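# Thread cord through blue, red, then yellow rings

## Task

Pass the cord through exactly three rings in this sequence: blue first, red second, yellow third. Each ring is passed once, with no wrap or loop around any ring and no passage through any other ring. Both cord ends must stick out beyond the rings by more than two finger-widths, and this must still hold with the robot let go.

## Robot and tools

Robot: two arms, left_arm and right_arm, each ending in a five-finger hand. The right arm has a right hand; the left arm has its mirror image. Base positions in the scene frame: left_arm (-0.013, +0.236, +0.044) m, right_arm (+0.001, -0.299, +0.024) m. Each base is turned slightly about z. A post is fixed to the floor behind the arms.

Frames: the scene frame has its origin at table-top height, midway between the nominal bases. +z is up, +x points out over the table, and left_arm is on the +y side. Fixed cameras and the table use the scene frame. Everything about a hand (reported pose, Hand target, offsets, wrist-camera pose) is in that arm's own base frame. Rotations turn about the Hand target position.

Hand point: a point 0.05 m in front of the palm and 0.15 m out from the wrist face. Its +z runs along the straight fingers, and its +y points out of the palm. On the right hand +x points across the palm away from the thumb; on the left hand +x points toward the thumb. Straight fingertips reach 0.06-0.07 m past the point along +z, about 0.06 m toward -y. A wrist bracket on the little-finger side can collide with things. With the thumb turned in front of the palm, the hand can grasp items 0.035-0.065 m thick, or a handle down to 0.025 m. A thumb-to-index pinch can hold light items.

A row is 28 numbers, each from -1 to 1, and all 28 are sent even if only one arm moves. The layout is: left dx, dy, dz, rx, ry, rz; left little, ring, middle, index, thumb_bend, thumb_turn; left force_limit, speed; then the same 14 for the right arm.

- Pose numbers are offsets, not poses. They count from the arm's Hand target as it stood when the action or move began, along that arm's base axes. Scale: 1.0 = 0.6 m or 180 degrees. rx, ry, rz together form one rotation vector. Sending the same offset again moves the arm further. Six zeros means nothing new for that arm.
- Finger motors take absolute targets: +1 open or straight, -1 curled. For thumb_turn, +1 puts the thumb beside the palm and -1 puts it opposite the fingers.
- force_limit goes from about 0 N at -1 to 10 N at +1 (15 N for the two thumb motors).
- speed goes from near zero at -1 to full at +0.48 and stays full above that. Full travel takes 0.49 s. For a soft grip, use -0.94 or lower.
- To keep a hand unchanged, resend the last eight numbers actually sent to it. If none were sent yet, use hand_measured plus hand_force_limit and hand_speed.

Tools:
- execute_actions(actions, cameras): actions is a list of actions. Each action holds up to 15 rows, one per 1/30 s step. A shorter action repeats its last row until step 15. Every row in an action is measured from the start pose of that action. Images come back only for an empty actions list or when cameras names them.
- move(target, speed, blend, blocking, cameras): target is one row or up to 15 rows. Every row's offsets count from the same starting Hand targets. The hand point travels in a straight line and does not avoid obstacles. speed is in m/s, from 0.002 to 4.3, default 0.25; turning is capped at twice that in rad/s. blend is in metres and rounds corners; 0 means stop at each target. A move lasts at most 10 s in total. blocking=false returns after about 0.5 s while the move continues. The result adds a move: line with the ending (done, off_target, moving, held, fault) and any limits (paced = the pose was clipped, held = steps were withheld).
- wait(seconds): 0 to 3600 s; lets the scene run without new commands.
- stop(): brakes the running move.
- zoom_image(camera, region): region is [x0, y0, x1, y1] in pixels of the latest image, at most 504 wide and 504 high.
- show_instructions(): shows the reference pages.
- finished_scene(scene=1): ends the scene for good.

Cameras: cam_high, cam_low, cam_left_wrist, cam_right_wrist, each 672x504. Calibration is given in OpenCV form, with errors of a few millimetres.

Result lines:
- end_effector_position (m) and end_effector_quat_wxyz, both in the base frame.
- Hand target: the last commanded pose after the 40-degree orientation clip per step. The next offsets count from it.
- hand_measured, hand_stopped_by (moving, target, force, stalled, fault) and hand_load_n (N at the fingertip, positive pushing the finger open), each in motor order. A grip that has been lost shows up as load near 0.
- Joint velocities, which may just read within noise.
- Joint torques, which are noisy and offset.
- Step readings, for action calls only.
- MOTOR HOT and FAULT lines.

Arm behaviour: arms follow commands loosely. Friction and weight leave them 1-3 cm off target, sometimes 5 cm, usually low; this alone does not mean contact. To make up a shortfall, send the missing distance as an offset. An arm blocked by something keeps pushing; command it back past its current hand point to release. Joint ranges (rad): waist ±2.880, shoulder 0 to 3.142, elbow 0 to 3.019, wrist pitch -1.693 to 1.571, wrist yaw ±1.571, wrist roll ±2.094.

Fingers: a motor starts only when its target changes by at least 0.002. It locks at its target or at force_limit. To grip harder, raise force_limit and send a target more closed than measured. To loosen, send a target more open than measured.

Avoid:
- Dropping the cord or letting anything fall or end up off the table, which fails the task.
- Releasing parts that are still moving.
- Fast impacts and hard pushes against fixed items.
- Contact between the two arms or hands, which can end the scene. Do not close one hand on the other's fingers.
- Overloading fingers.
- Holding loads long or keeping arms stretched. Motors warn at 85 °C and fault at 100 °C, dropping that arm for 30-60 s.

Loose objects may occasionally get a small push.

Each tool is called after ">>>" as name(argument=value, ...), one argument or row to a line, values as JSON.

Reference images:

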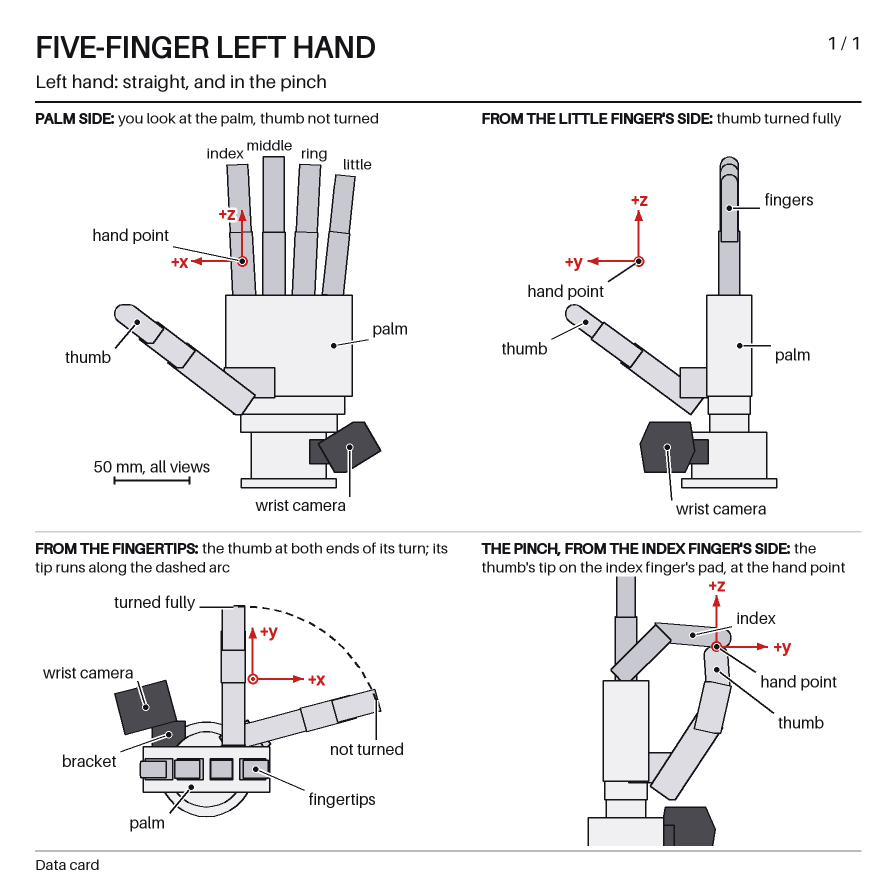

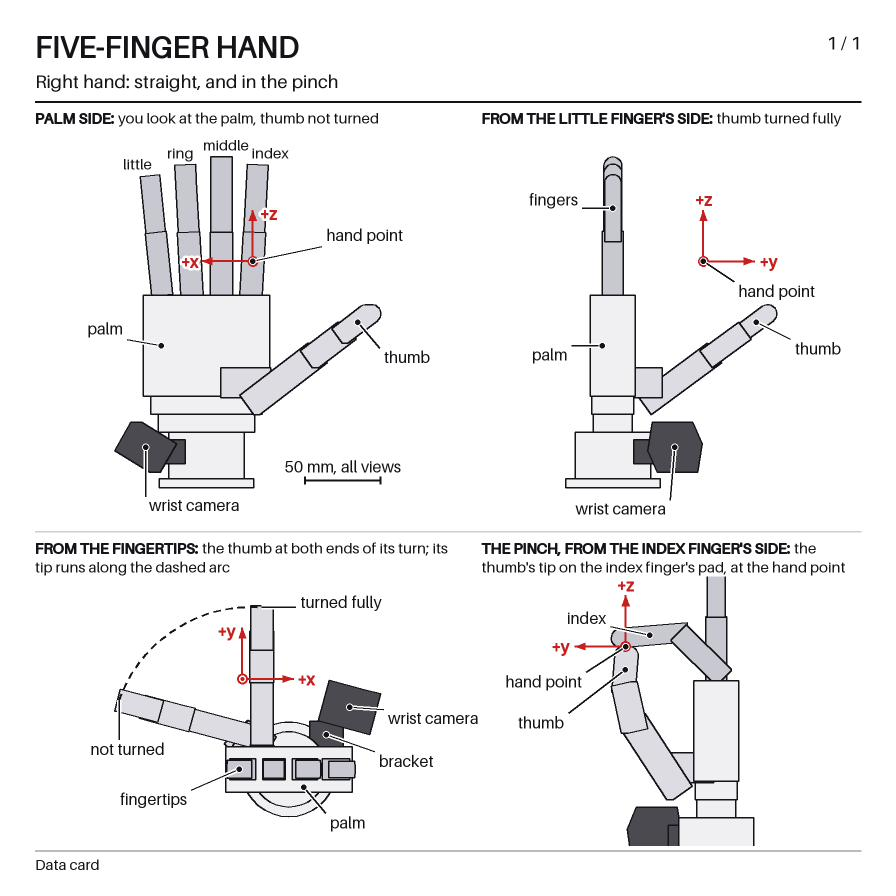

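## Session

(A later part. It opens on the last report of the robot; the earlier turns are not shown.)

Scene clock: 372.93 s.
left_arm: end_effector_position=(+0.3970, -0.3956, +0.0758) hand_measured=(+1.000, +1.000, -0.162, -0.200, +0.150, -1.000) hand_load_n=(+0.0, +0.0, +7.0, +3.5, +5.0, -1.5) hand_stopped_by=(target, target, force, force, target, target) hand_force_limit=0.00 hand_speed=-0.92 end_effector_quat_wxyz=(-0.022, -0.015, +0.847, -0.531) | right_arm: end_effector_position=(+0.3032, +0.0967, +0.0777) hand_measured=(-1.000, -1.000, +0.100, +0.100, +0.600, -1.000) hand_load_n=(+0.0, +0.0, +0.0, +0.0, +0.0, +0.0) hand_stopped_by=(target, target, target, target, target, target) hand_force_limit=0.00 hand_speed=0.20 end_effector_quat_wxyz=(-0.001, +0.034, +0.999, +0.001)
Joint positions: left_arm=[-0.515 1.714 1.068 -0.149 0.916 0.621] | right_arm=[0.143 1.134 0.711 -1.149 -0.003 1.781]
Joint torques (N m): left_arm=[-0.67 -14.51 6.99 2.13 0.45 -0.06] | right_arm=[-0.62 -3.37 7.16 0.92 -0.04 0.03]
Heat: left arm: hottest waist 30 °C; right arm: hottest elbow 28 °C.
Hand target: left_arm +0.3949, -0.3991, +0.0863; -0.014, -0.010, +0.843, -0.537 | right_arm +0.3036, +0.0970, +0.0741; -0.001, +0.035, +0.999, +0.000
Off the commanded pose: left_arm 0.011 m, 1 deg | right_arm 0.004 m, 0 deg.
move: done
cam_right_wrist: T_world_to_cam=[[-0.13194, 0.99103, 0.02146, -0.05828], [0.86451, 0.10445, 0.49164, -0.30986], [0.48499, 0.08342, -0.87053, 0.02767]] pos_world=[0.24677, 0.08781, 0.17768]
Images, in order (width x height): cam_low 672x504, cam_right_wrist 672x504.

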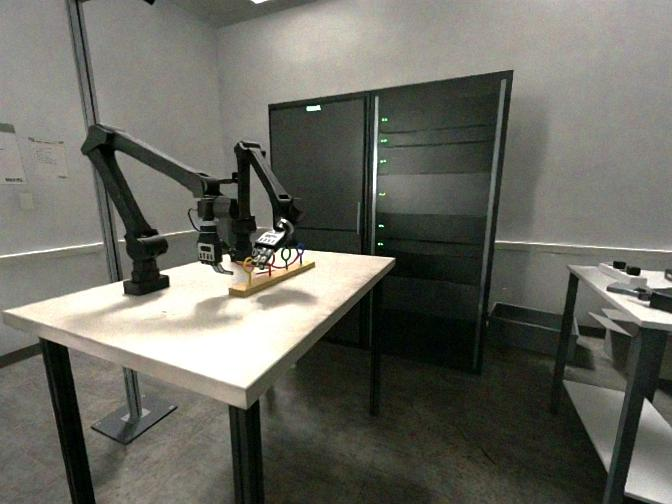

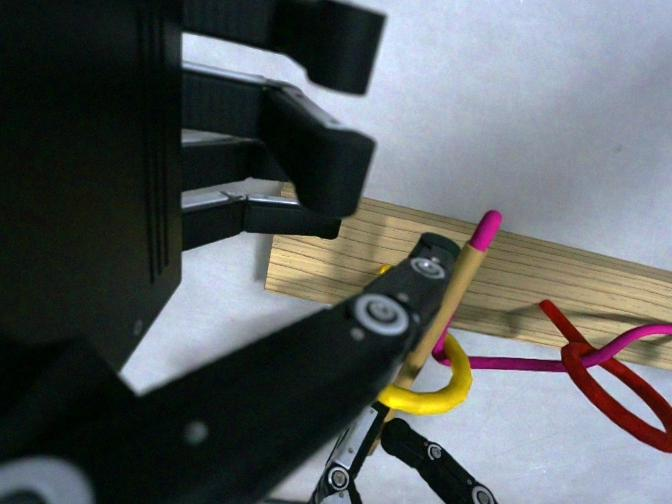

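>>> move(
  target=[
    [0,0,0,0,0,0,1,1,-0.65,-0.65,0.15,-1,0.0,-0.92,0.012,0,0.011,0,0,0,-1,-1,0.1,0.1,0.6,-1,0,0.2],
    [0,0,0,0,0,0,1,1,-0.65,-0.65,0.15,-1,0.0,-0.92,0.012,0.038,0.011,0,0,0,-1,-1,0.1,0.1,0.6,-1,0,0.2],
  ],
  speed=0.05,
  cameras=["cam_right_wrist","cam_low"],
)

>>> zoom_image(
  camera="cam_low",
  region=[205, 235, 255, 280],
)

>>> zoom_image(
  camera="cam_right_wrist",
  region=[330, 160, 490, 320],
)

Scene clock: 385.70 s.
left_arm: end_effector_position=(+0.3970, -0.3956, +0.0758) hand_measured=(+1.000, +1.000, -0.162, -0.200, +0.150, -1.000) hand_load_n=(+0.0, +0.0, +7.0, +3.5, +5.0, -1.5) hand_stopped_by=(target, target, force, force, target, target) hand_force_limit=0.00 hand_speed=-0.92 end_effector_quat_wxyz=(-0.022, -0.015, +0.847, -0.531) | right_arm: end_effector_position=(+0.2988, +0.1146, +0.0719) hand_measured=(-1.000, -1.000, +0.100, +0.100, +0.600, -1.000) hand_load_n=(+0.0, +0.0, +0.0, +0.0, +0.0, +0.0) hand_stopped_by=(target, target, target, target, target, target) hand_force_limit=0.00 hand_speed=0.20 end_effector_quat_wxyz=(-0.010, +0.033, +0.999, -0.001)
Joint positions: left_arm=[-0.515 1.714 1.068 -0.149 0.916 0.621] | right_arm=[0.211 1.153 0.711 -1.149 -0.002 1.848]
Joint torques (N m): left_arm=[-0.67 -14.86 6.97 2.07 0.45 -0.11] | right_arm=[0.03 -3.37 10.26 0.34 -0.08 0.12]
Heat: left arm: hottest waist 30 °C; right arm: hottest elbow 29 °C.
Hand target: left_arm +0.3949, -0.3991, +0.0863; -0.014, -0.010, +0.843, -0.537 | right_arm +0.3108, +0.1197, +0.0807; -0.001, +0.035, +0.999, +0.000
Off the commanded pose: left_arm 0.011 m, 1 deg | right_arm 0.016 m, 1 deg.
move: off_target (right_arm)
cam_right_wrist: T_world_to_cam=[[-0.13348, 0.99087, 0.01914, -0.07585], [0.8735, 0.10851, 0.47458, -0.30699], [0.46817, 0.08006, -0.88001, 0.02945]] pos_world=[0.24424, 0.10611, 0.17305]
Images, in order (width x height): cam_low 672x504, cam_right_wrist 672x504.

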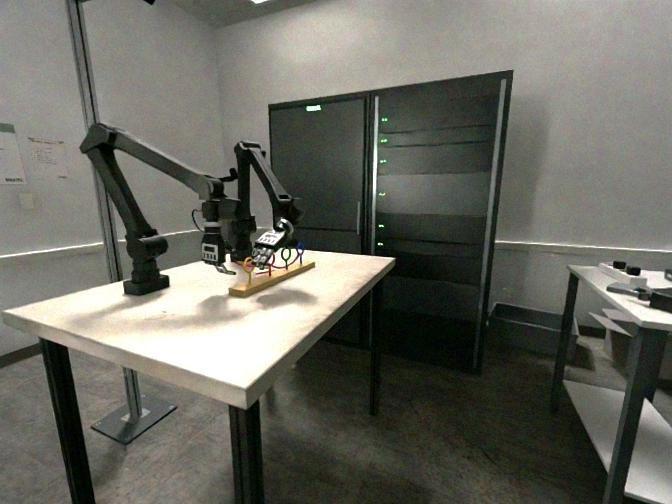

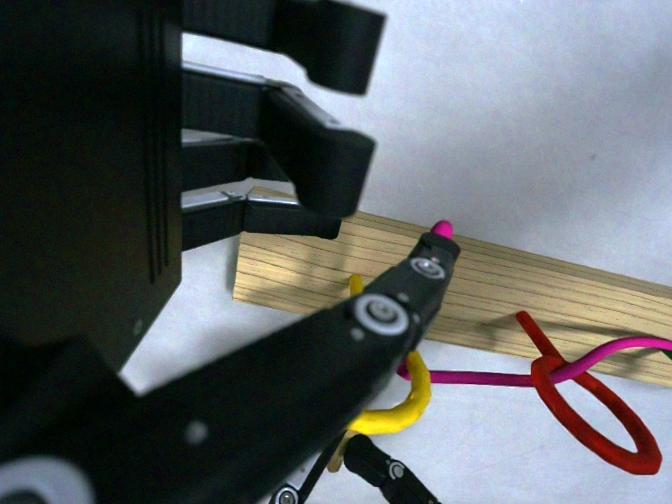

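Scaled by 10.080 from the camera's image (finer frame: 960x720).

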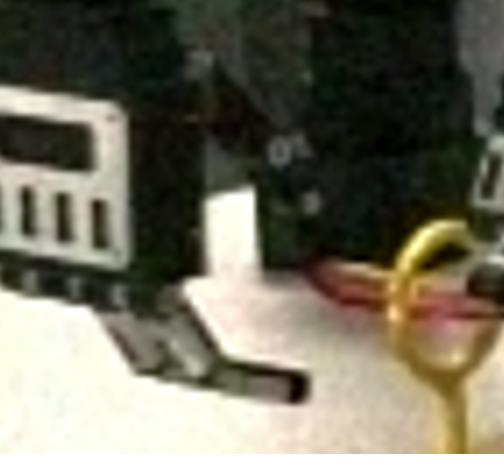

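Scaled by 3.150 from the camera's image (finer frame: 960x720).

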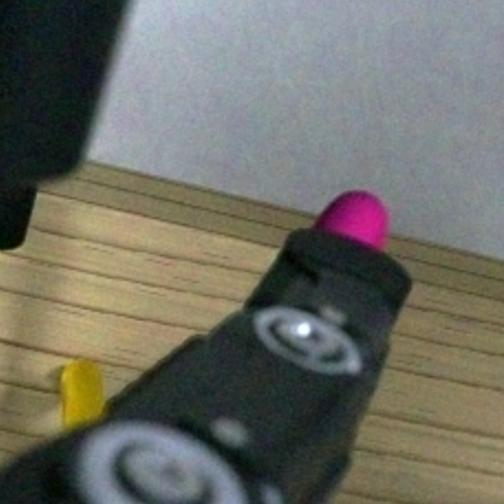

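>>> move(
  target=[
    [0,0,0,0,0,0,1,1,-0.65,-0.65,0.15,-1,0.0,-0.92,0.018,0.0,0.02,0,0,0,-1,-1,0.1,0.1,0.6,-1,0,0.2],
  ],
  speed=0.05,
  cameras=["cam_right_wrist","cam_low"],
)

>>> zoom_image(
  camera="cam_low",
  region=[205, 235, 255, 280],
)

>>> zoom_image(
  camera="cam_right_wrist",
  region=[330, 160, 490, 320],
)

Scene clock: 387.63 s.
left_arm: end_effector_position=(+0.3970, -0.3956, +0.0758) hand_measured=(+1.000, +1.000, -0.162, -0.200, +0.150, -1.000) hand_load_n=(+0.0, +0.0, +6.5, +3.5, +5.0, -1.5) hand_stopped_by=(target, target, force, force, target, target) hand_force_limit=0.00 hand_speed=-0.92 end_effector_quat_wxyz=(-0.022, -0.015, +0.847, -0.531) | right_arm: end_effector_position=(+0.3092, +0.1168, +0.0820) hand_measured=(-1.000, -1.000, +0.100, +0.100, +0.600, -1.000) hand_load_n=(+0.0, +0.0, +0.0, +0.0, +0.0, +0.0) hand_stopped_by=(target, target, target, target, target, target) hand_force_limit=0.00 hand_speed=0.20 end_effector_quat_wxyz=(-0.008, +0.033, +0.999, -0.001)
Joint positions: left_arm=[-0.515 1.714 1.068 -0.149 0.916 0.621] | right_arm=[0.211 1.168 0.751 -1.17 -0.002 1.849]
Joint torques (N m): left_arm=[-0.32 -14.74 7.12 2.04 0.44 -0.09] | right_arm=[-0.73 -3.66 10.91 -0.02 -0.06 0.03]
Heat: left arm: hottest waist 30 °C; right arm: hottest elbow 29 °C.
Hand target: left_arm +0.3949, -0.3991, +0.0863; -0.014, -0.010, +0.843, -0.537 | right_arm +0.3217, +0.1197, +0.0927; -0.001, +0.035, +0.999, +0.000
Off the commanded pose: left_arm 0.011 m, 1 deg | right_arm 0.017 m, 1 deg.
move: off_target (right_arm)
cam_right_wrist: T_world_to_cam=[[-0.13273, 0.99096, 0.01943, -0.07714], [0.87177, 0.1074, 0.478, -0.32068], [0.47159, 0.08038, -0.87815, 0.03197]] pos_world=[0.25425, 0.10831, 0.18286]
Images, in order (width x height): cam_low 672x504, cam_right_wrist 672x504.

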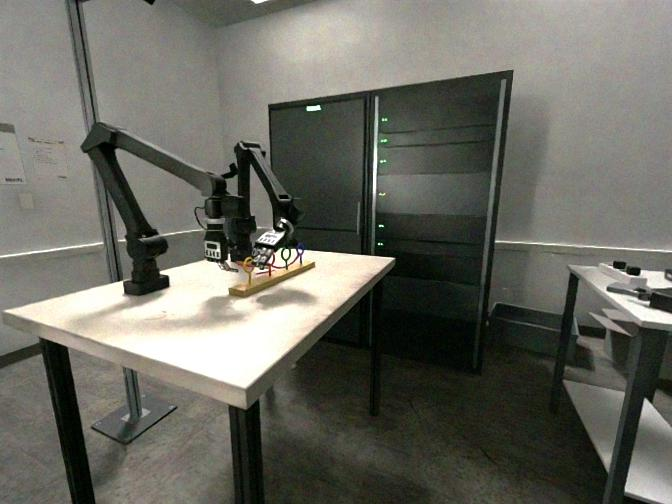

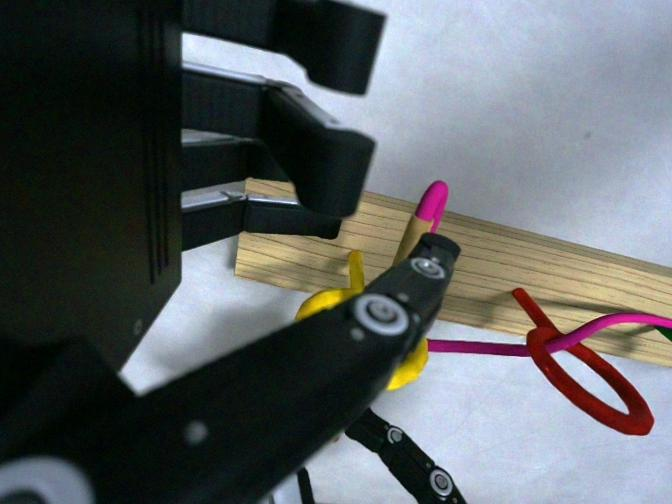

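Scaled by 10.080 from the camera's image (finer frame: 960x720).

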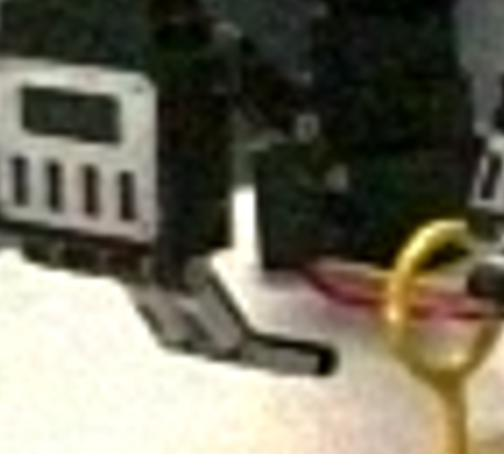

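Scaled by 3.150 from the camera's image (finer frame: 960x720).

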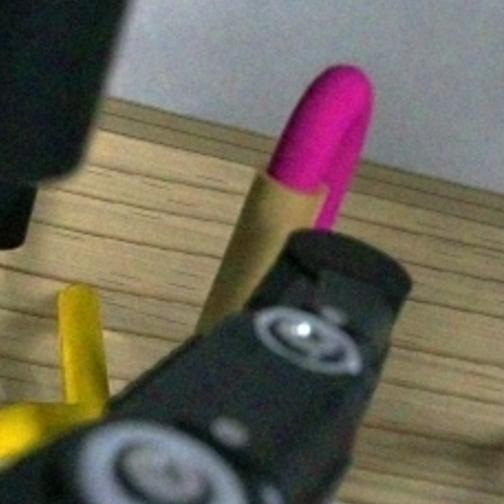

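>>> move(
  target=[
    [0,0,0,0,0,0,1,1,-0.65,-0.65,0.15,-1,0.0,-0.92,0.002,0.022,0.002,0,0,0,-1,-1,0.1,0.1,0.6,-1,0,0.2],
  ],
  speed=0.04,
  cameras=["cam_right_wrist","cam_low"],
)

>>> zoom_image(
  camera="cam_low",
  region=[205, 235, 255, 280],
)

>>> zoom_image(
  camera="cam_right_wrist",
  region=[330, 160, 490, 320],
)

Scene clock: 389.97 s.
left_arm: end_effector_position=(+0.3970, -0.3956, +0.0758) hand_measured=(+1.000, +1.000, -0.162, -0.200, +0.150, -1.000) hand_load_n=(+0.5, +0.0, +7.0, +3.5, +5.0, -1.5) hand_stopped_by=(target, target, force, force, target, target) hand_force_limit=0.00 hand_speed=-0.92 end_effector_quat_wxyz=(-0.022, -0.015, +0.847, -0.531) | right_arm: end_effector_position=(+0.3100, +0.1268, +0.0821) hand_measured=(-1.000, -1.000, +0.100, +0.100, +0.600, -1.000) hand_load_n=(+0.0, +0.0, +0.0, +0.5, +0.0, +0.0) hand_stopped_by=(target, target, target, target, target, target) hand_force_limit=0.00 hand_speed=0.20 end_effector_quat_wxyz=(-0.009, +0.033, +0.999, -0.002)
Joint positions: left_arm=[-0.515 1.714 1.068 -0.149 0.916 0.621] | right_arm=[0.245 1.179 0.76 -1.171 -0.002 1.882]
Joint torques (N m): left_arm=[-0.38 -14.51 6.97 2.06 0.43 -0.11] | right_arm=[-0.09 -3.72 11.18 -0.06 -0.1 0.09]
Heat: left arm: hottest waist 30 °C; right arm: hottest elbow 29 °C.
Hand target: left_arm +0.3949, -0.3991, +0.0863; -0.014, -0.010, +0.843, -0.537 | right_arm +0.3230, +0.1329, +0.0940; -0.001, +0.035, +0.999, +0.000
Off the commanded pose: left_arm 0.011 m, 1 deg | right_arm 0.019 m, 1 deg.
move: off_target (right_arm)
cam_right_wrist: T_world_to_cam=[[-0.13314, 0.99092, 0.01868, -0.08676], [0.8728, 0.1083, 0.47591, -0.32285], [0.46956, 0.07966, -0.8793, 0.03171]] pos_world=[0.25534, 0.11841, 0.18316]
Images, in order (width x height): cam_low 672x504, cam_right_wrist 672x504.

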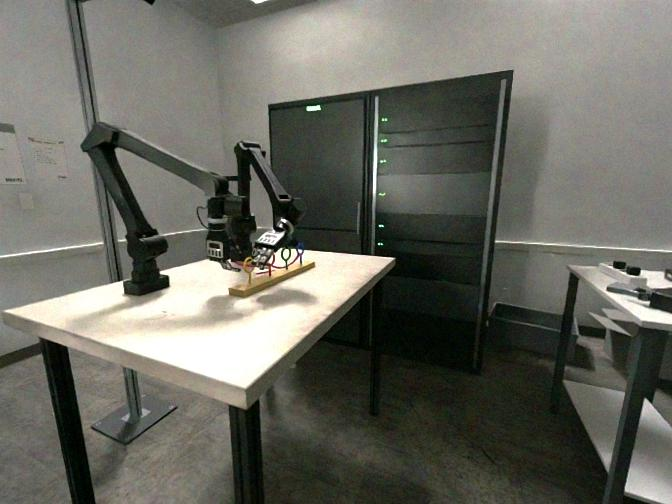

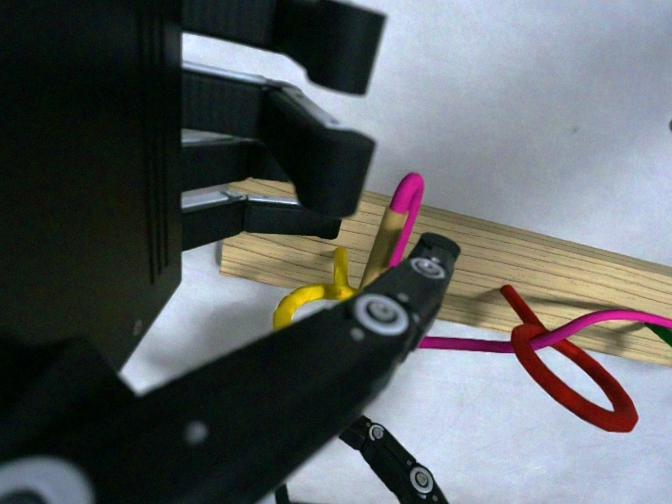

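Scaled by 10.080 from the camera's image (finer frame: 960x720).

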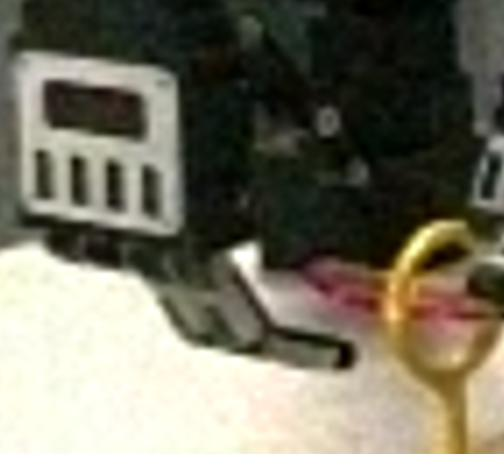

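Scaled by 3.150 from the camera's image (finer frame: 960x720).

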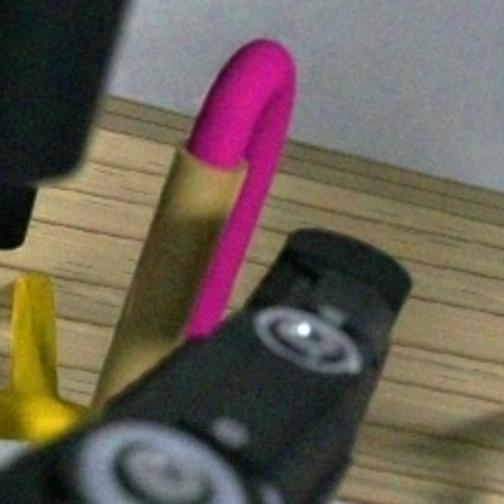

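>>> move(
  target=[
    [0,0,0,0,0,0,1,1,-0.65,-0.65,0.15,-1,0.0,-0.92,0.002,0.028,0.002,0,0,0,-1,-1,0.1,0.1,0.6,-1,0,0.2],
  ],
  speed=0.04,
  cameras=["cam_right_wrist","cam_low"],
)

>>> zoom_image(
  camera="cam_low",
  region=[205, 235, 255, 280],
)

>>> zoom_image(
  camera="cam_right_wrist",
  region=[310, 160, 470, 320],
)

Scene clock: 392.17 s.
left_arm: end_effector_position=(+0.3970, -0.3956, +0.0758) hand_measured=(+1.000, +1.000, -0.162, -0.200, +0.150, -1.000) hand_load_n=(-0.5, +0.0, +7.0, +3.5, +5.0, -1.5) hand_stopped_by=(target, target, force, force, target, target) hand_force_limit=0.00 hand_speed=-0.92 end_effector_quat_wxyz=(-0.022, -0.015, +0.847, -0.531) | right_arm: end_effector_position=(+0.3112, +0.1428, +0.0832) hand_measured=(-1.000, -1.000, +0.100, +0.100, +0.600, -1.000) hand_load_n=(+0.0, +0.0, +0.0, +0.0, +0.0, +0.0) hand_stopped_by=(target, target, target, target, target, target) hand_force_limit=0.00 hand_speed=0.20 end_effector_quat_wxyz=(-0.010, +0.033, +0.999, -0.002)
Joint positions: left_arm=[-0.515 1.714 1.068 -0.149 0.916 0.621] | right_arm=[0.298 1.194 0.775 -1.172 -0.002 1.935]
Joint torques (N m): left_arm=[-0.91 -14.86 7.21 2.14 0.47 -0.08] | right_arm=[0.03 -4.07 11.15 -0.01 -0.11 0.11]
Heat: left arm: hottest waist 30 °C; right arm: hottest elbow 29 °C.
Hand target: left_arm +0.3949, -0.3991, +0.0863; -0.014, -0.010, +0.843, -0.537 | right_arm +0.3241, +0.1497, +0.0951; -0.001, +0.035, +0.999, +0.000
Off the commanded pose: left_arm 0.011 m, 1 deg | right_arm 0.019 m, 1 deg.
move: off_target (right_arm)
cam_right_wrist: T_world_to_cam=[[-0.13309, 0.99096, 0.0171, -0.10229], [0.87318, 0.10907, 0.47503, -0.32629], [0.46887, 0.07815, -0.8798, 0.03126]] pos_world=[0.25664, 0.13451, 0.18425]
Images, in order (width x height): cam_low 672x504, cam_right_wrist 672x504.

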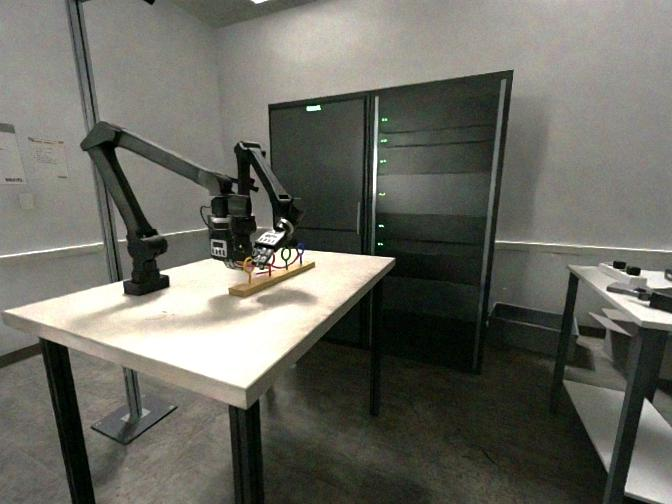

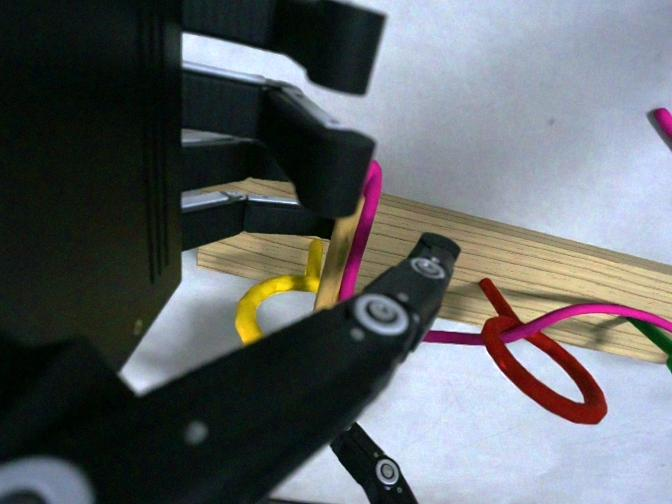

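Scaled by 10.080 from the camera's image (finer frame: 960x720).

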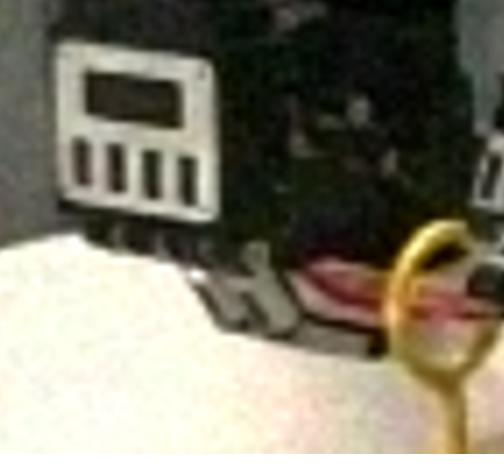

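Scaled by 3.150 from the camera's image (finer frame: 960x720).

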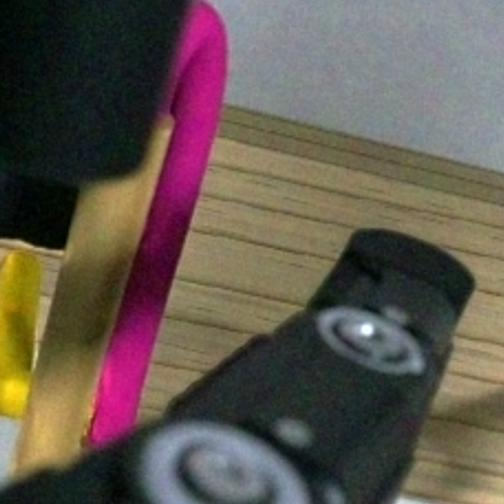

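>>> move(
  target=[
    [0,0,0,0,0,0,1,1,-0.65,-0.65,0.15,-1,0.0,-0.92,0,0,0,0,0,0,-1,-1,0.1,0.1,0.1,-1,-0.5,-0.6],
  ],
  speed=0.04,
  cameras=["cam_right_wrist","cam_low"],
)

>>> zoom_image(
  camera="cam_low",
  region=[205, 235, 255, 280],
)

>>> zoom_image(
  camera="cam_right_wrist",
  region=[250, 140, 430, 320],
)

Scene clock: 395.23 s.
left_arm: end_effector_position=(+0.3970, -0.3956, +0.0758) hand_measured=(+1.000, +1.000, -0.162, -0.200, +0.150, -1.000) hand_load_n=(+0.0, +0.0, +7.0, +3.5, +5.0, -1.5) hand_stopped_by=(target, target, force, force, target, target) hand_force_limit=0.00 hand_speed=-0.92 end_effector_quat_wxyz=(-0.022, -0.015, +0.847, -0.531) | right_arm: end_effector_position=(+0.3113, +0.1427, +0.0832) hand_measured=(-1.000, -1.000, +0.100, +0.100, +0.100, -1.000) hand_load_n=(+0.0, +0.0, +0.0, +0.0, +0.0, +0.0) hand_stopped_by=(target, target, target, target, target, target) hand_force_limit=-0.50 hand_speed=-0.60 end_effector_quat_wxyz=(-0.010, +0.033, +0.999, -0.002)
Joint positions: left_arm=[-0.515 1.714 1.068 -0.149 0.916 0.621] | right_arm=[0.298 1.194 0.775 -1.172 -0.002 1.936]
Joint torques (N m): left_arm=[-0.62 -14.74 7.02 2.04 0.44 -0.1] | right_arm=[-0.03 -4.13 11.17 0.02 -0.09 0.12]
Heat: left arm: hottest waist 30 °C; right arm: hottest elbow 29 °C.
Hand target: left_arm +0.3949, -0.3991, +0.0863; -0.014, -0.010, +0.843, -0.537 | right_arm +0.3241, +0.1497, +0.0951; -0.001, +0.035, +0.999, +0.000
Off the commanded pose: left_arm 0.011 m, 1 deg | right_arm 0.019 m, 1 deg.
move: done
cam_right_wrist: T_world_to_cam=[[-0.13236, 0.99106, 0.01704, -0.10247], [0.87325, 0.10846, 0.47506, -0.32623], [0.46896, 0.07776, -0.87979, 0.03129]] pos_world=[0.25665, 0.13451, 0.18425]
Images, in order (width x height): cam_low 672x504, cam_right_wrist 672x504.

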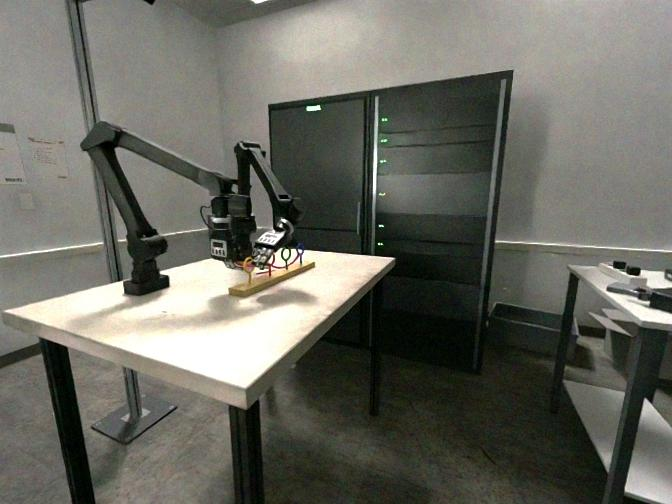

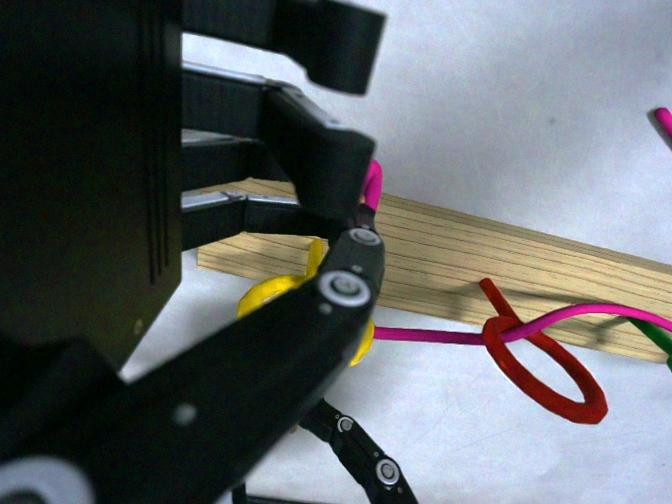

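Scaled by 10.080 from the camera's image (finer frame: 960x720).

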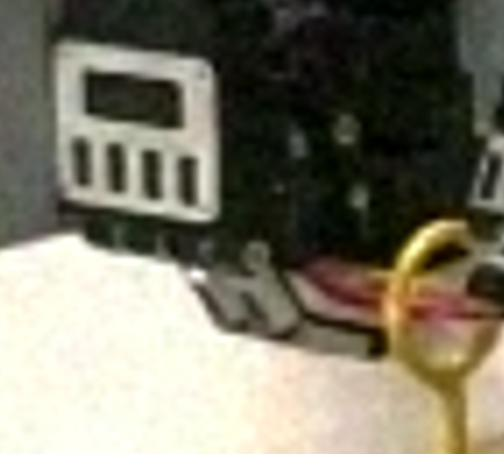

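Scaled by 2.800 from the camera's image (finer frame: 960x720).

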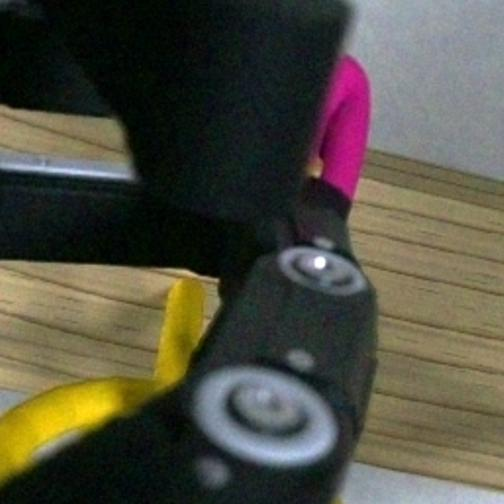

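>>> move(
  target=[
    [0,0,0,0,0,0,1,1,-0.65,-0.65,0.15,-1,0.0,-0.92,0,0,0,0,0,0,-1,-1,-0.6,-0.6,0.1,-1,-0.4,-0.88],
  ],
  speed=0.04,
  cameras=["cam_right_wrist","cam_low"],
)

>>> zoom_image(
  camera="cam_low",
  region=[205, 235, 255, 280],
)

>>> zoom_image(
  camera="cam_right_wrist",
  region=[250, 140, 430, 320],
)

Scene clock: 397.13 s.
left_arm: end_effector_position=(+0.3970, -0.3956, +0.0764) hand_measured=(+1.000, +1.000, -0.162, -0.200, +0.150, -1.000) hand_load_n=(+0.5, +0.0, +0.5, +0.0, +0.5, +0.0) hand_stopped_by=(target, target, force, force, target, target) hand_force_limit=0.00 hand_speed=-0.92 end_effector_quat_wxyz=(-0.022, -0.016, +0.847, -0.531) | right_arm: end_effector_position=(+0.3110, +0.1426, +0.0825) hand_measured=(-1.000, -1.000, -0.142, -0.110, +0.100, -1.000) hand_load_n=(+0.0, +0.5, +4.0, +1.0, +2.0, +0.0) hand_stopped_by=(target, target, force, force, target, target) hand_force_limit=-0.40 hand_speed=-0.88 end_effector_quat_wxyz=(-0.011, +0.034, +0.999, -0.003)
Joint positions: left_arm=[-0.515 1.713 1.068 -0.149 0.916 0.62] | right_arm=[0.298 1.196 0.775 -1.173 -0.002 1.936]
Joint torques (N m): left_arm=[-0.38 -14.39 7.02 2.14 0.45 -0.09] | right_arm=[-0.03 -4.31 11.12 -0.03 -0.1 0.11]
Heat: left arm: hottest waist 30 °C; right arm: hottest elbow 30 °C.
Hand target: left_arm +0.3949, -0.3991, +0.0863; -0.014, -0.010, +0.843, -0.537 | right_arm +0.3241, +0.1497, +0.0951; -0.001, +0.035, +0.999, +0.000
Off the commanded pose: left_arm 0.011 m, 1 deg | right_arm 0.019 m, 1 deg.
move: done
cam_right_wrist: T_world_to_cam=[[-0.13188, 0.99113, 0.0166, -0.10252], [0.87451, 0.10844, 0.47273, -0.32589], [0.46674, 0.07686, -0.88105, 0.03177]] pos_world=[0.25664, 0.13451, 0.18375]
Images, in order (width x height): cam_low 672x504, cam_right_wrist 672x504.

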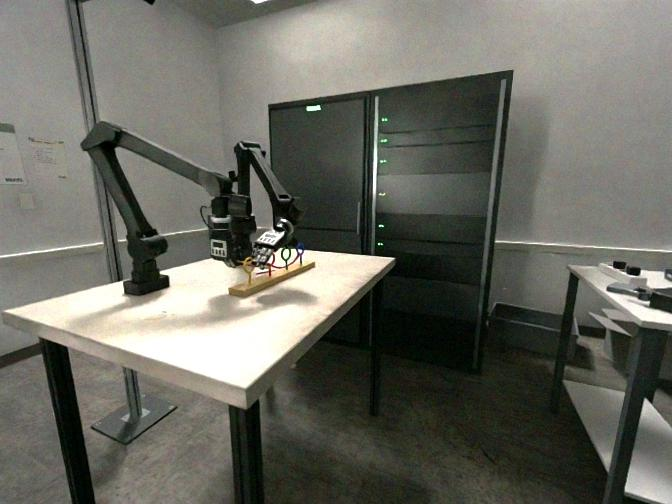

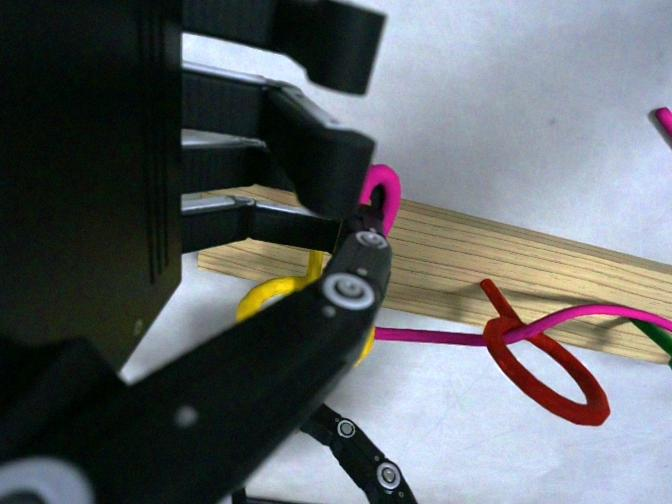

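Scaled by 10.080 from the camera's image (finer frame: 960x720).

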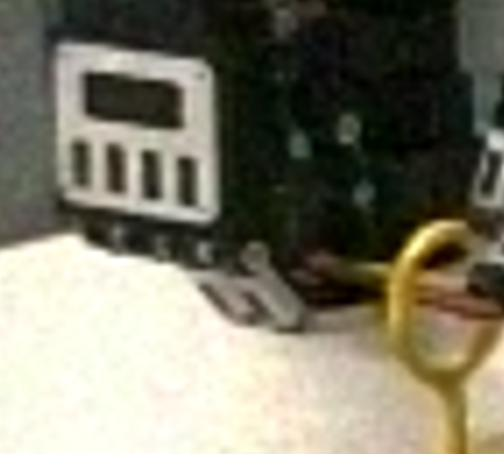

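Scaled by 2.800 from the camera's image (finer frame: 960x720).

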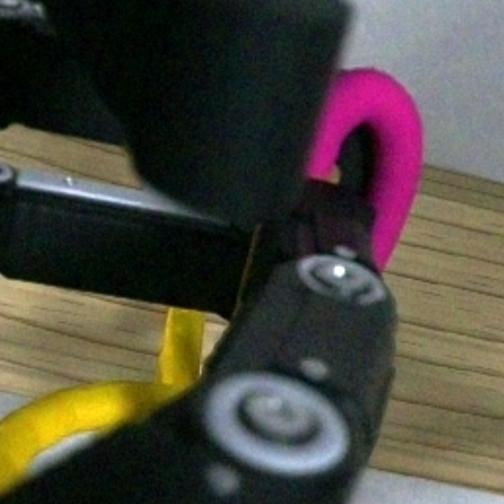

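>>> wait(
  seconds=0.2,
  cameras=["cam_left_wrist"],
)

>>> zoom_image(
  camera="cam_left_wrist",
  region=[200, 120, 400, 320],
)

Scene clock: 397.93 s.
left_arm: end_effector_position=(+0.3970, -0.3956, +0.0764) hand_measured=(+1.000, +1.000, -0.162, -0.200, +0.150, -1.000) hand_load_n=(+0.0, +0.0, +1.0, +0.0, +0.5, +0.0) hand_stopped_by=(target, target, force, force, target, target) hand_force_limit=0.00 hand_speed=-0.92 end_effector_quat_wxyz=(-0.022, -0.016, +0.847, -0.531) | right_arm: end_effector_position=(+0.3110, +0.1426, +0.0825) hand_measured=(-1.000, -1.000, -0.142, -0.110, +0.100, -1.000) hand_load_n=(+0.0, +0.0, +4.0, +1.5, +2.0, +0.0) hand_stopped_by=(target, target, force, force, target, target) hand_force_limit=-0.40 hand_speed=-0.88 end_effector_quat_wxyz=(-0.011, +0.034, +0.999, -0.003)
Joint positions: left_arm=[-0.515 1.713 1.068 -0.149 0.916 0.62] | right_arm=[0.298 1.196 0.775 -1.173 -0.002 1.936]
Joint torques (N m): left_arm=[-0.44 -14.8 7.15 2 0.42 -0.08] | right_arm=[-0.09 -4.25 11.15 0.02 -0.1 0.11]
Heat: left arm: hottest waist 30 °C; right arm: hottest elbow 30 °C.
Hand target: left_arm +0.3949, -0.3991, +0.0863; -0.014, -0.010, +0.843, -0.537 | right_arm +0.3241, +0.1497, +0.0951; -0.001, +0.035, +0.999, +0.000
Off the commanded pose: left_arm 0.011 m, 1 deg | right_arm 0.019 m, 1 deg.
wait: 0.20 s; at rest from the start
cam_left_wrist: T_world_to_cam=[[-0.23322, -0.36186, 0.90259, -0.12191], [-0.83679, 0.54752, 0.00329, 0.55498], [-0.49537, -0.75451, -0.43049, 0.05475]] pos_world=[0.46309, -0.30666, 0.13178]

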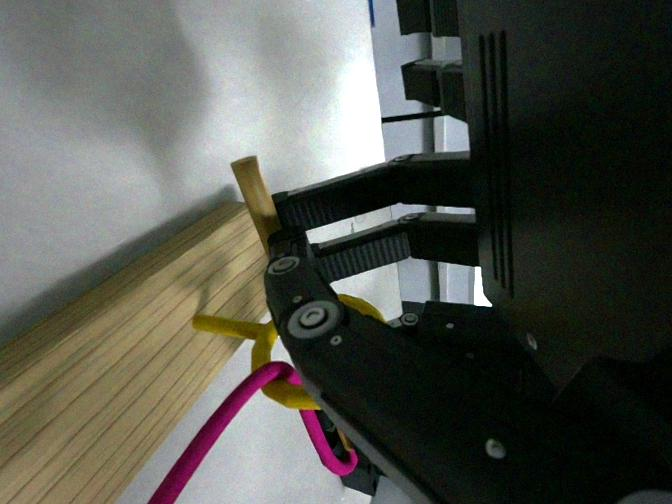

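Scaled by 2.520 from the camera's image (finer frame: 960x720).

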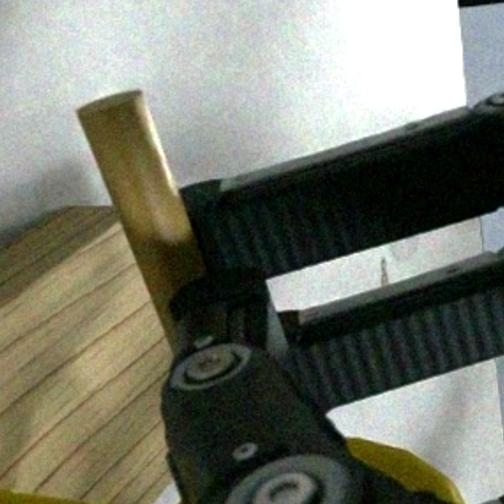

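>>> move(
  target=[
    [0,0,0,0,0,0,1,1,-0.65,-0.65,0.15,-1,0.0,-0.92,0,0,0,0,0,0,-1,-1,-0.65,-0.65,0.1,-1,0.0,-0.92],
  ],
  speed=0.04,
  cameras=["cam_right_wrist","cam_low"],
)

>>> zoom_image(
  camera="cam_right_wrist",
  region=[250, 140, 430, 320],
)

Scene clock: 399.57 s.
left_arm: end_effector_position=(+0.3970, -0.3957, +0.0772) hand_measured=(+1.000, +1.000, -0.162, -0.200, +0.150, -1.000) hand_load_n=(+0.0, +0.0, +0.5, +0.0, +0.5, +0.0) hand_stopped_by=(target, target, force, force, target, target) hand_force_limit=0.00 hand_speed=-0.92 end_effector_quat_wxyz=(-0.021, -0.016, +0.846, -0.532) | right_arm: end_effector_position=(+0.3111, +0.1425, +0.0822) hand_measured=(-1.000, -1.000, -0.154, -0.136, +0.102, -1.000) hand_load_n=(+0.0, +0.0, +5.5, +5.5, +3.5, +0.0) hand_stopped_by=(target, target, force, force, target, target) hand_force_limit=0.00 hand_speed=-0.92 end_effector_quat_wxyz=(-0.012, +0.035, +0.999, -0.003)
Joint positions: left_arm=[-0.515 1.711 1.068 -0.149 0.916 0.62] | right_arm=[0.298 1.197 0.775 -1.173 -0.002 1.938]
Joint torques (N m): left_arm=[-0.73 -14.04 7.1 2.03 0.44 -0.06] | right_arm=[-0.03 -4.25 11.19 0.06 -0.11 0.1]
Heat: left arm: hottest waist 30 °C; right arm: hottest elbow 30 °C.
Hand target: left_arm +0.3949, -0.3991, +0.0862; -0.014, -0.010, +0.843, -0.537 | right_arm +0.3241, +0.1497, +0.0951; -0.001, +0.035, +0.999, +0.000
Off the commanded pose: left_arm 0.010 m, 1 deg | right_arm 0.020 m, 1 deg.
move: done
cam_right_wrist: T_world_to_cam=[[-0.13004, 0.99137, 0.01638, -0.10306], [0.87521, 0.10701, 0.47177, -0.32565], [0.46594, 0.07569, -0.88157, 0.0319]] pos_world=[0.25675, 0.1346, 0.18344]
Images, in order (width x height): cam_low 672x504, cam_right_wrist 672x504.

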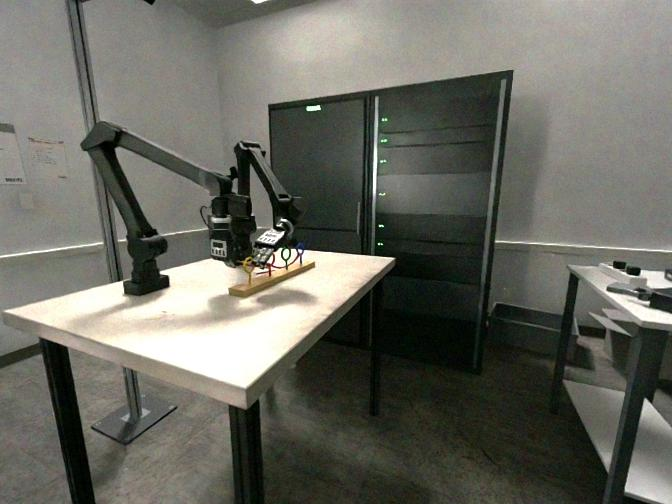

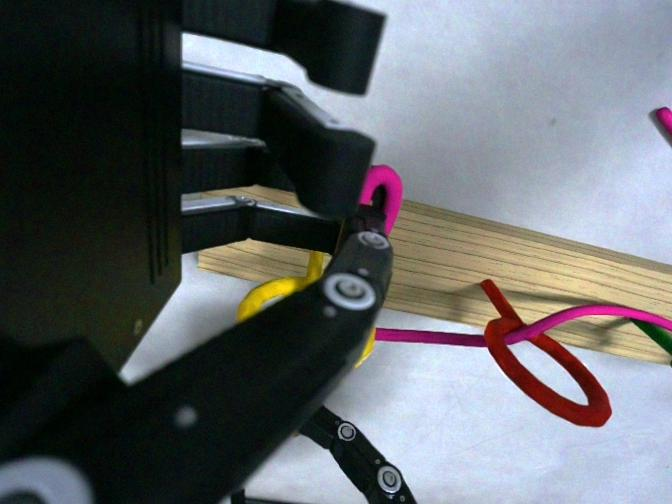

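Scaled by 2.800 from the camera's image (finer frame: 960x720).

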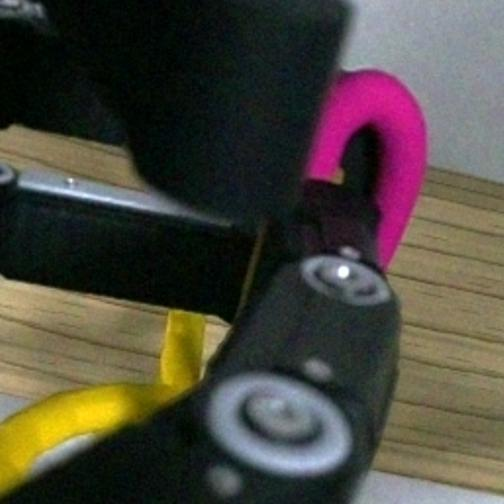

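>>> move(
  target=[
    [0,0,0,0,0,0,1,1,0.2,0.2,0.2,-1,0.0,-0.5,0,0,0,0,0,0,-1,-1,-0.65,-0.65,0.1,-1,0.0,-0.92],
    [0,0,0,0,0,0,1,1,1,1,0.8,-1,0.0,0.0,0,0,0,0,0,0,-1,-1,-0.65,-0.65,0.1,-1,0.0,-0.92],
  ],
  speed=0.04,
  cameras=["cam_right_wrist","cam_low","cam_left_wrist"],
)

>>> zoom_image(
  camera="cam_low",
  region=[205, 225, 285, 295],
)

Scene clock: 402.40 s.
left_arm: end_effector_position=(+0.3972, -0.3957, +0.0773) hand_measured=(+1.000, +1.000, +1.000, +1.000, +0.800, -1.000) hand_load_n=(+0.0, +0.0, +0.0, -0.5, +0.0, +0.5) hand_stopped_by=(target, target, target, target, target, target) hand_force_limit=0.00 hand_speed=0.00 end_effector_quat_wxyz=(-0.021, -0.015, +0.846, -0.532) | right_arm: end_effector_position=(+0.3111, +0.1425, +0.0822) hand_measured=(-1.000, -1.000, -0.154, -0.136, +0.102, -1.000) hand_load_n=(+0.0, +0.0, +6.0, +3.0, +3.5, +0.0) hand_stopped_by=(target, target, force, force, target, target) hand_force_limit=0.00 hand_speed=-0.92 end_effector_quat_wxyz=(-0.012, +0.035, +0.999, -0.003)
Joint positions: left_arm=[-0.515 1.711 1.068 -0.149 0.916 0.62] | right_arm=[0.298 1.197 0.775 -1.173 -0.002 1.939]
Joint torques (N m): left_arm=[-0.79 -14.68 7.27 2.14 0.45 -0.1] | right_arm=[0.03 -4.48 11.15 0.01 -0.1 0.08]
Heat: left arm: hottest waist 30 °C; right arm: hottest elbow 30 °C.
Hand target: left_arm +0.3950, -0.3990, +0.0862; -0.014, -0.010, +0.843, -0.537 | right_arm +0.3241, +0.1498, +0.0951; -0.001, +0.035, +0.999, +0.000
Off the commanded pose: left_arm 0.010 m, 1 deg | right_arm 0.020 m, 1 deg.
move: done
cam_left_wrist: T_world_to_cam=[[-0.23435, -0.36125, 0.90254, -0.12198], [-0.83707, 0.54709, 0.00163, 0.55528], [-0.49436, -0.75511, -0.4306, 0.05455]] pos_world=[0.46319, -0.30666, 0.13268]
cam_right_wrist: T_world_to_cam=[[-0.12887, 0.99153, 0.01634, -0.10336], [0.87533, 0.10599, 0.47177, -0.32564], [0.46604, 0.0751, -0.88157, 0.03191]] pos_world=[0.25685, 0.1346, 0.18344]
Images, in order (width x height): cam_low 672x504, cam_left_wrist 672x504, cam_right_wrist 672x504.

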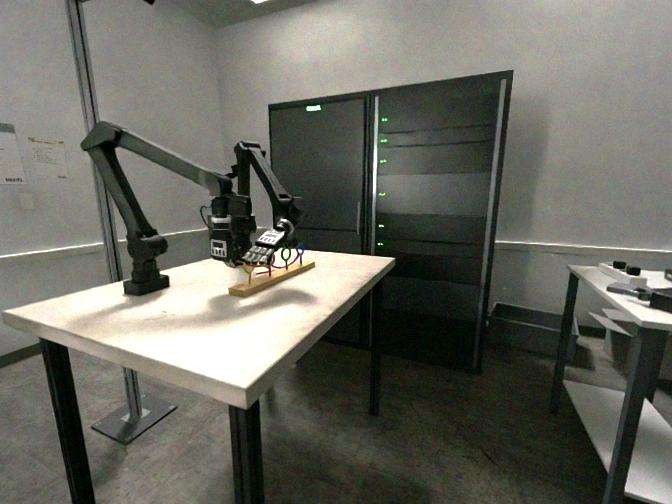

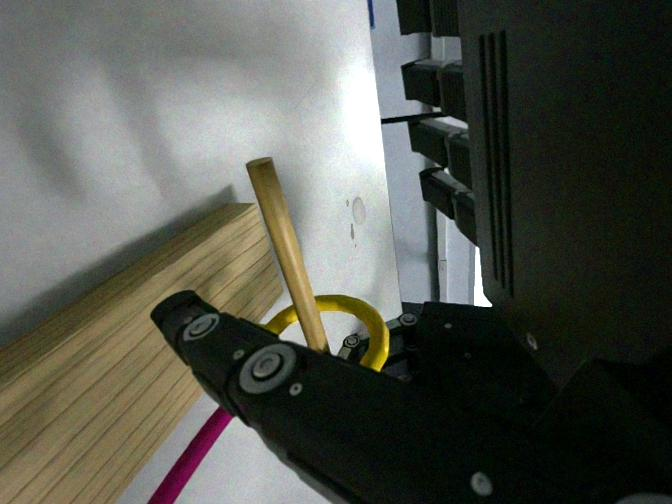

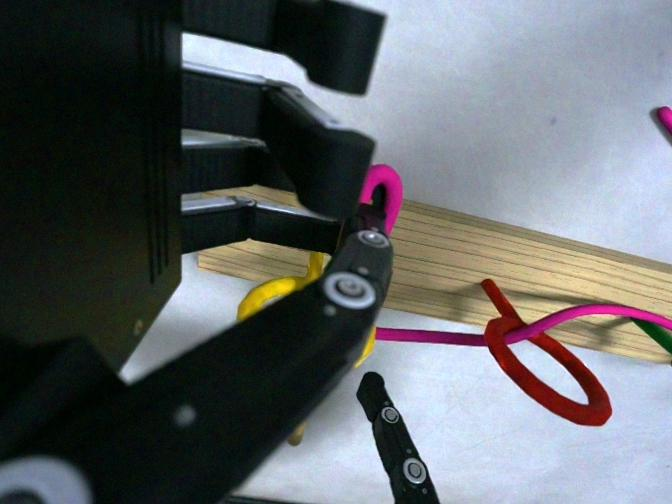

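Scaled by 6.300 from the camera's image (finer frame: 960x720).

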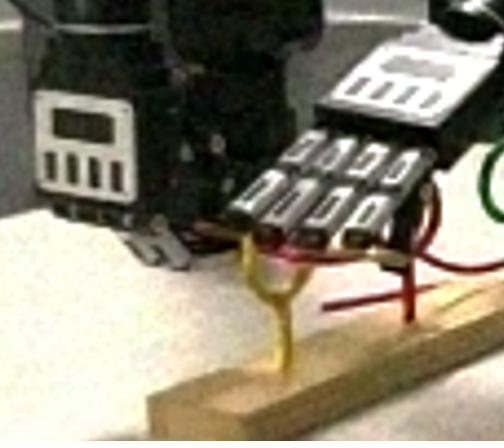

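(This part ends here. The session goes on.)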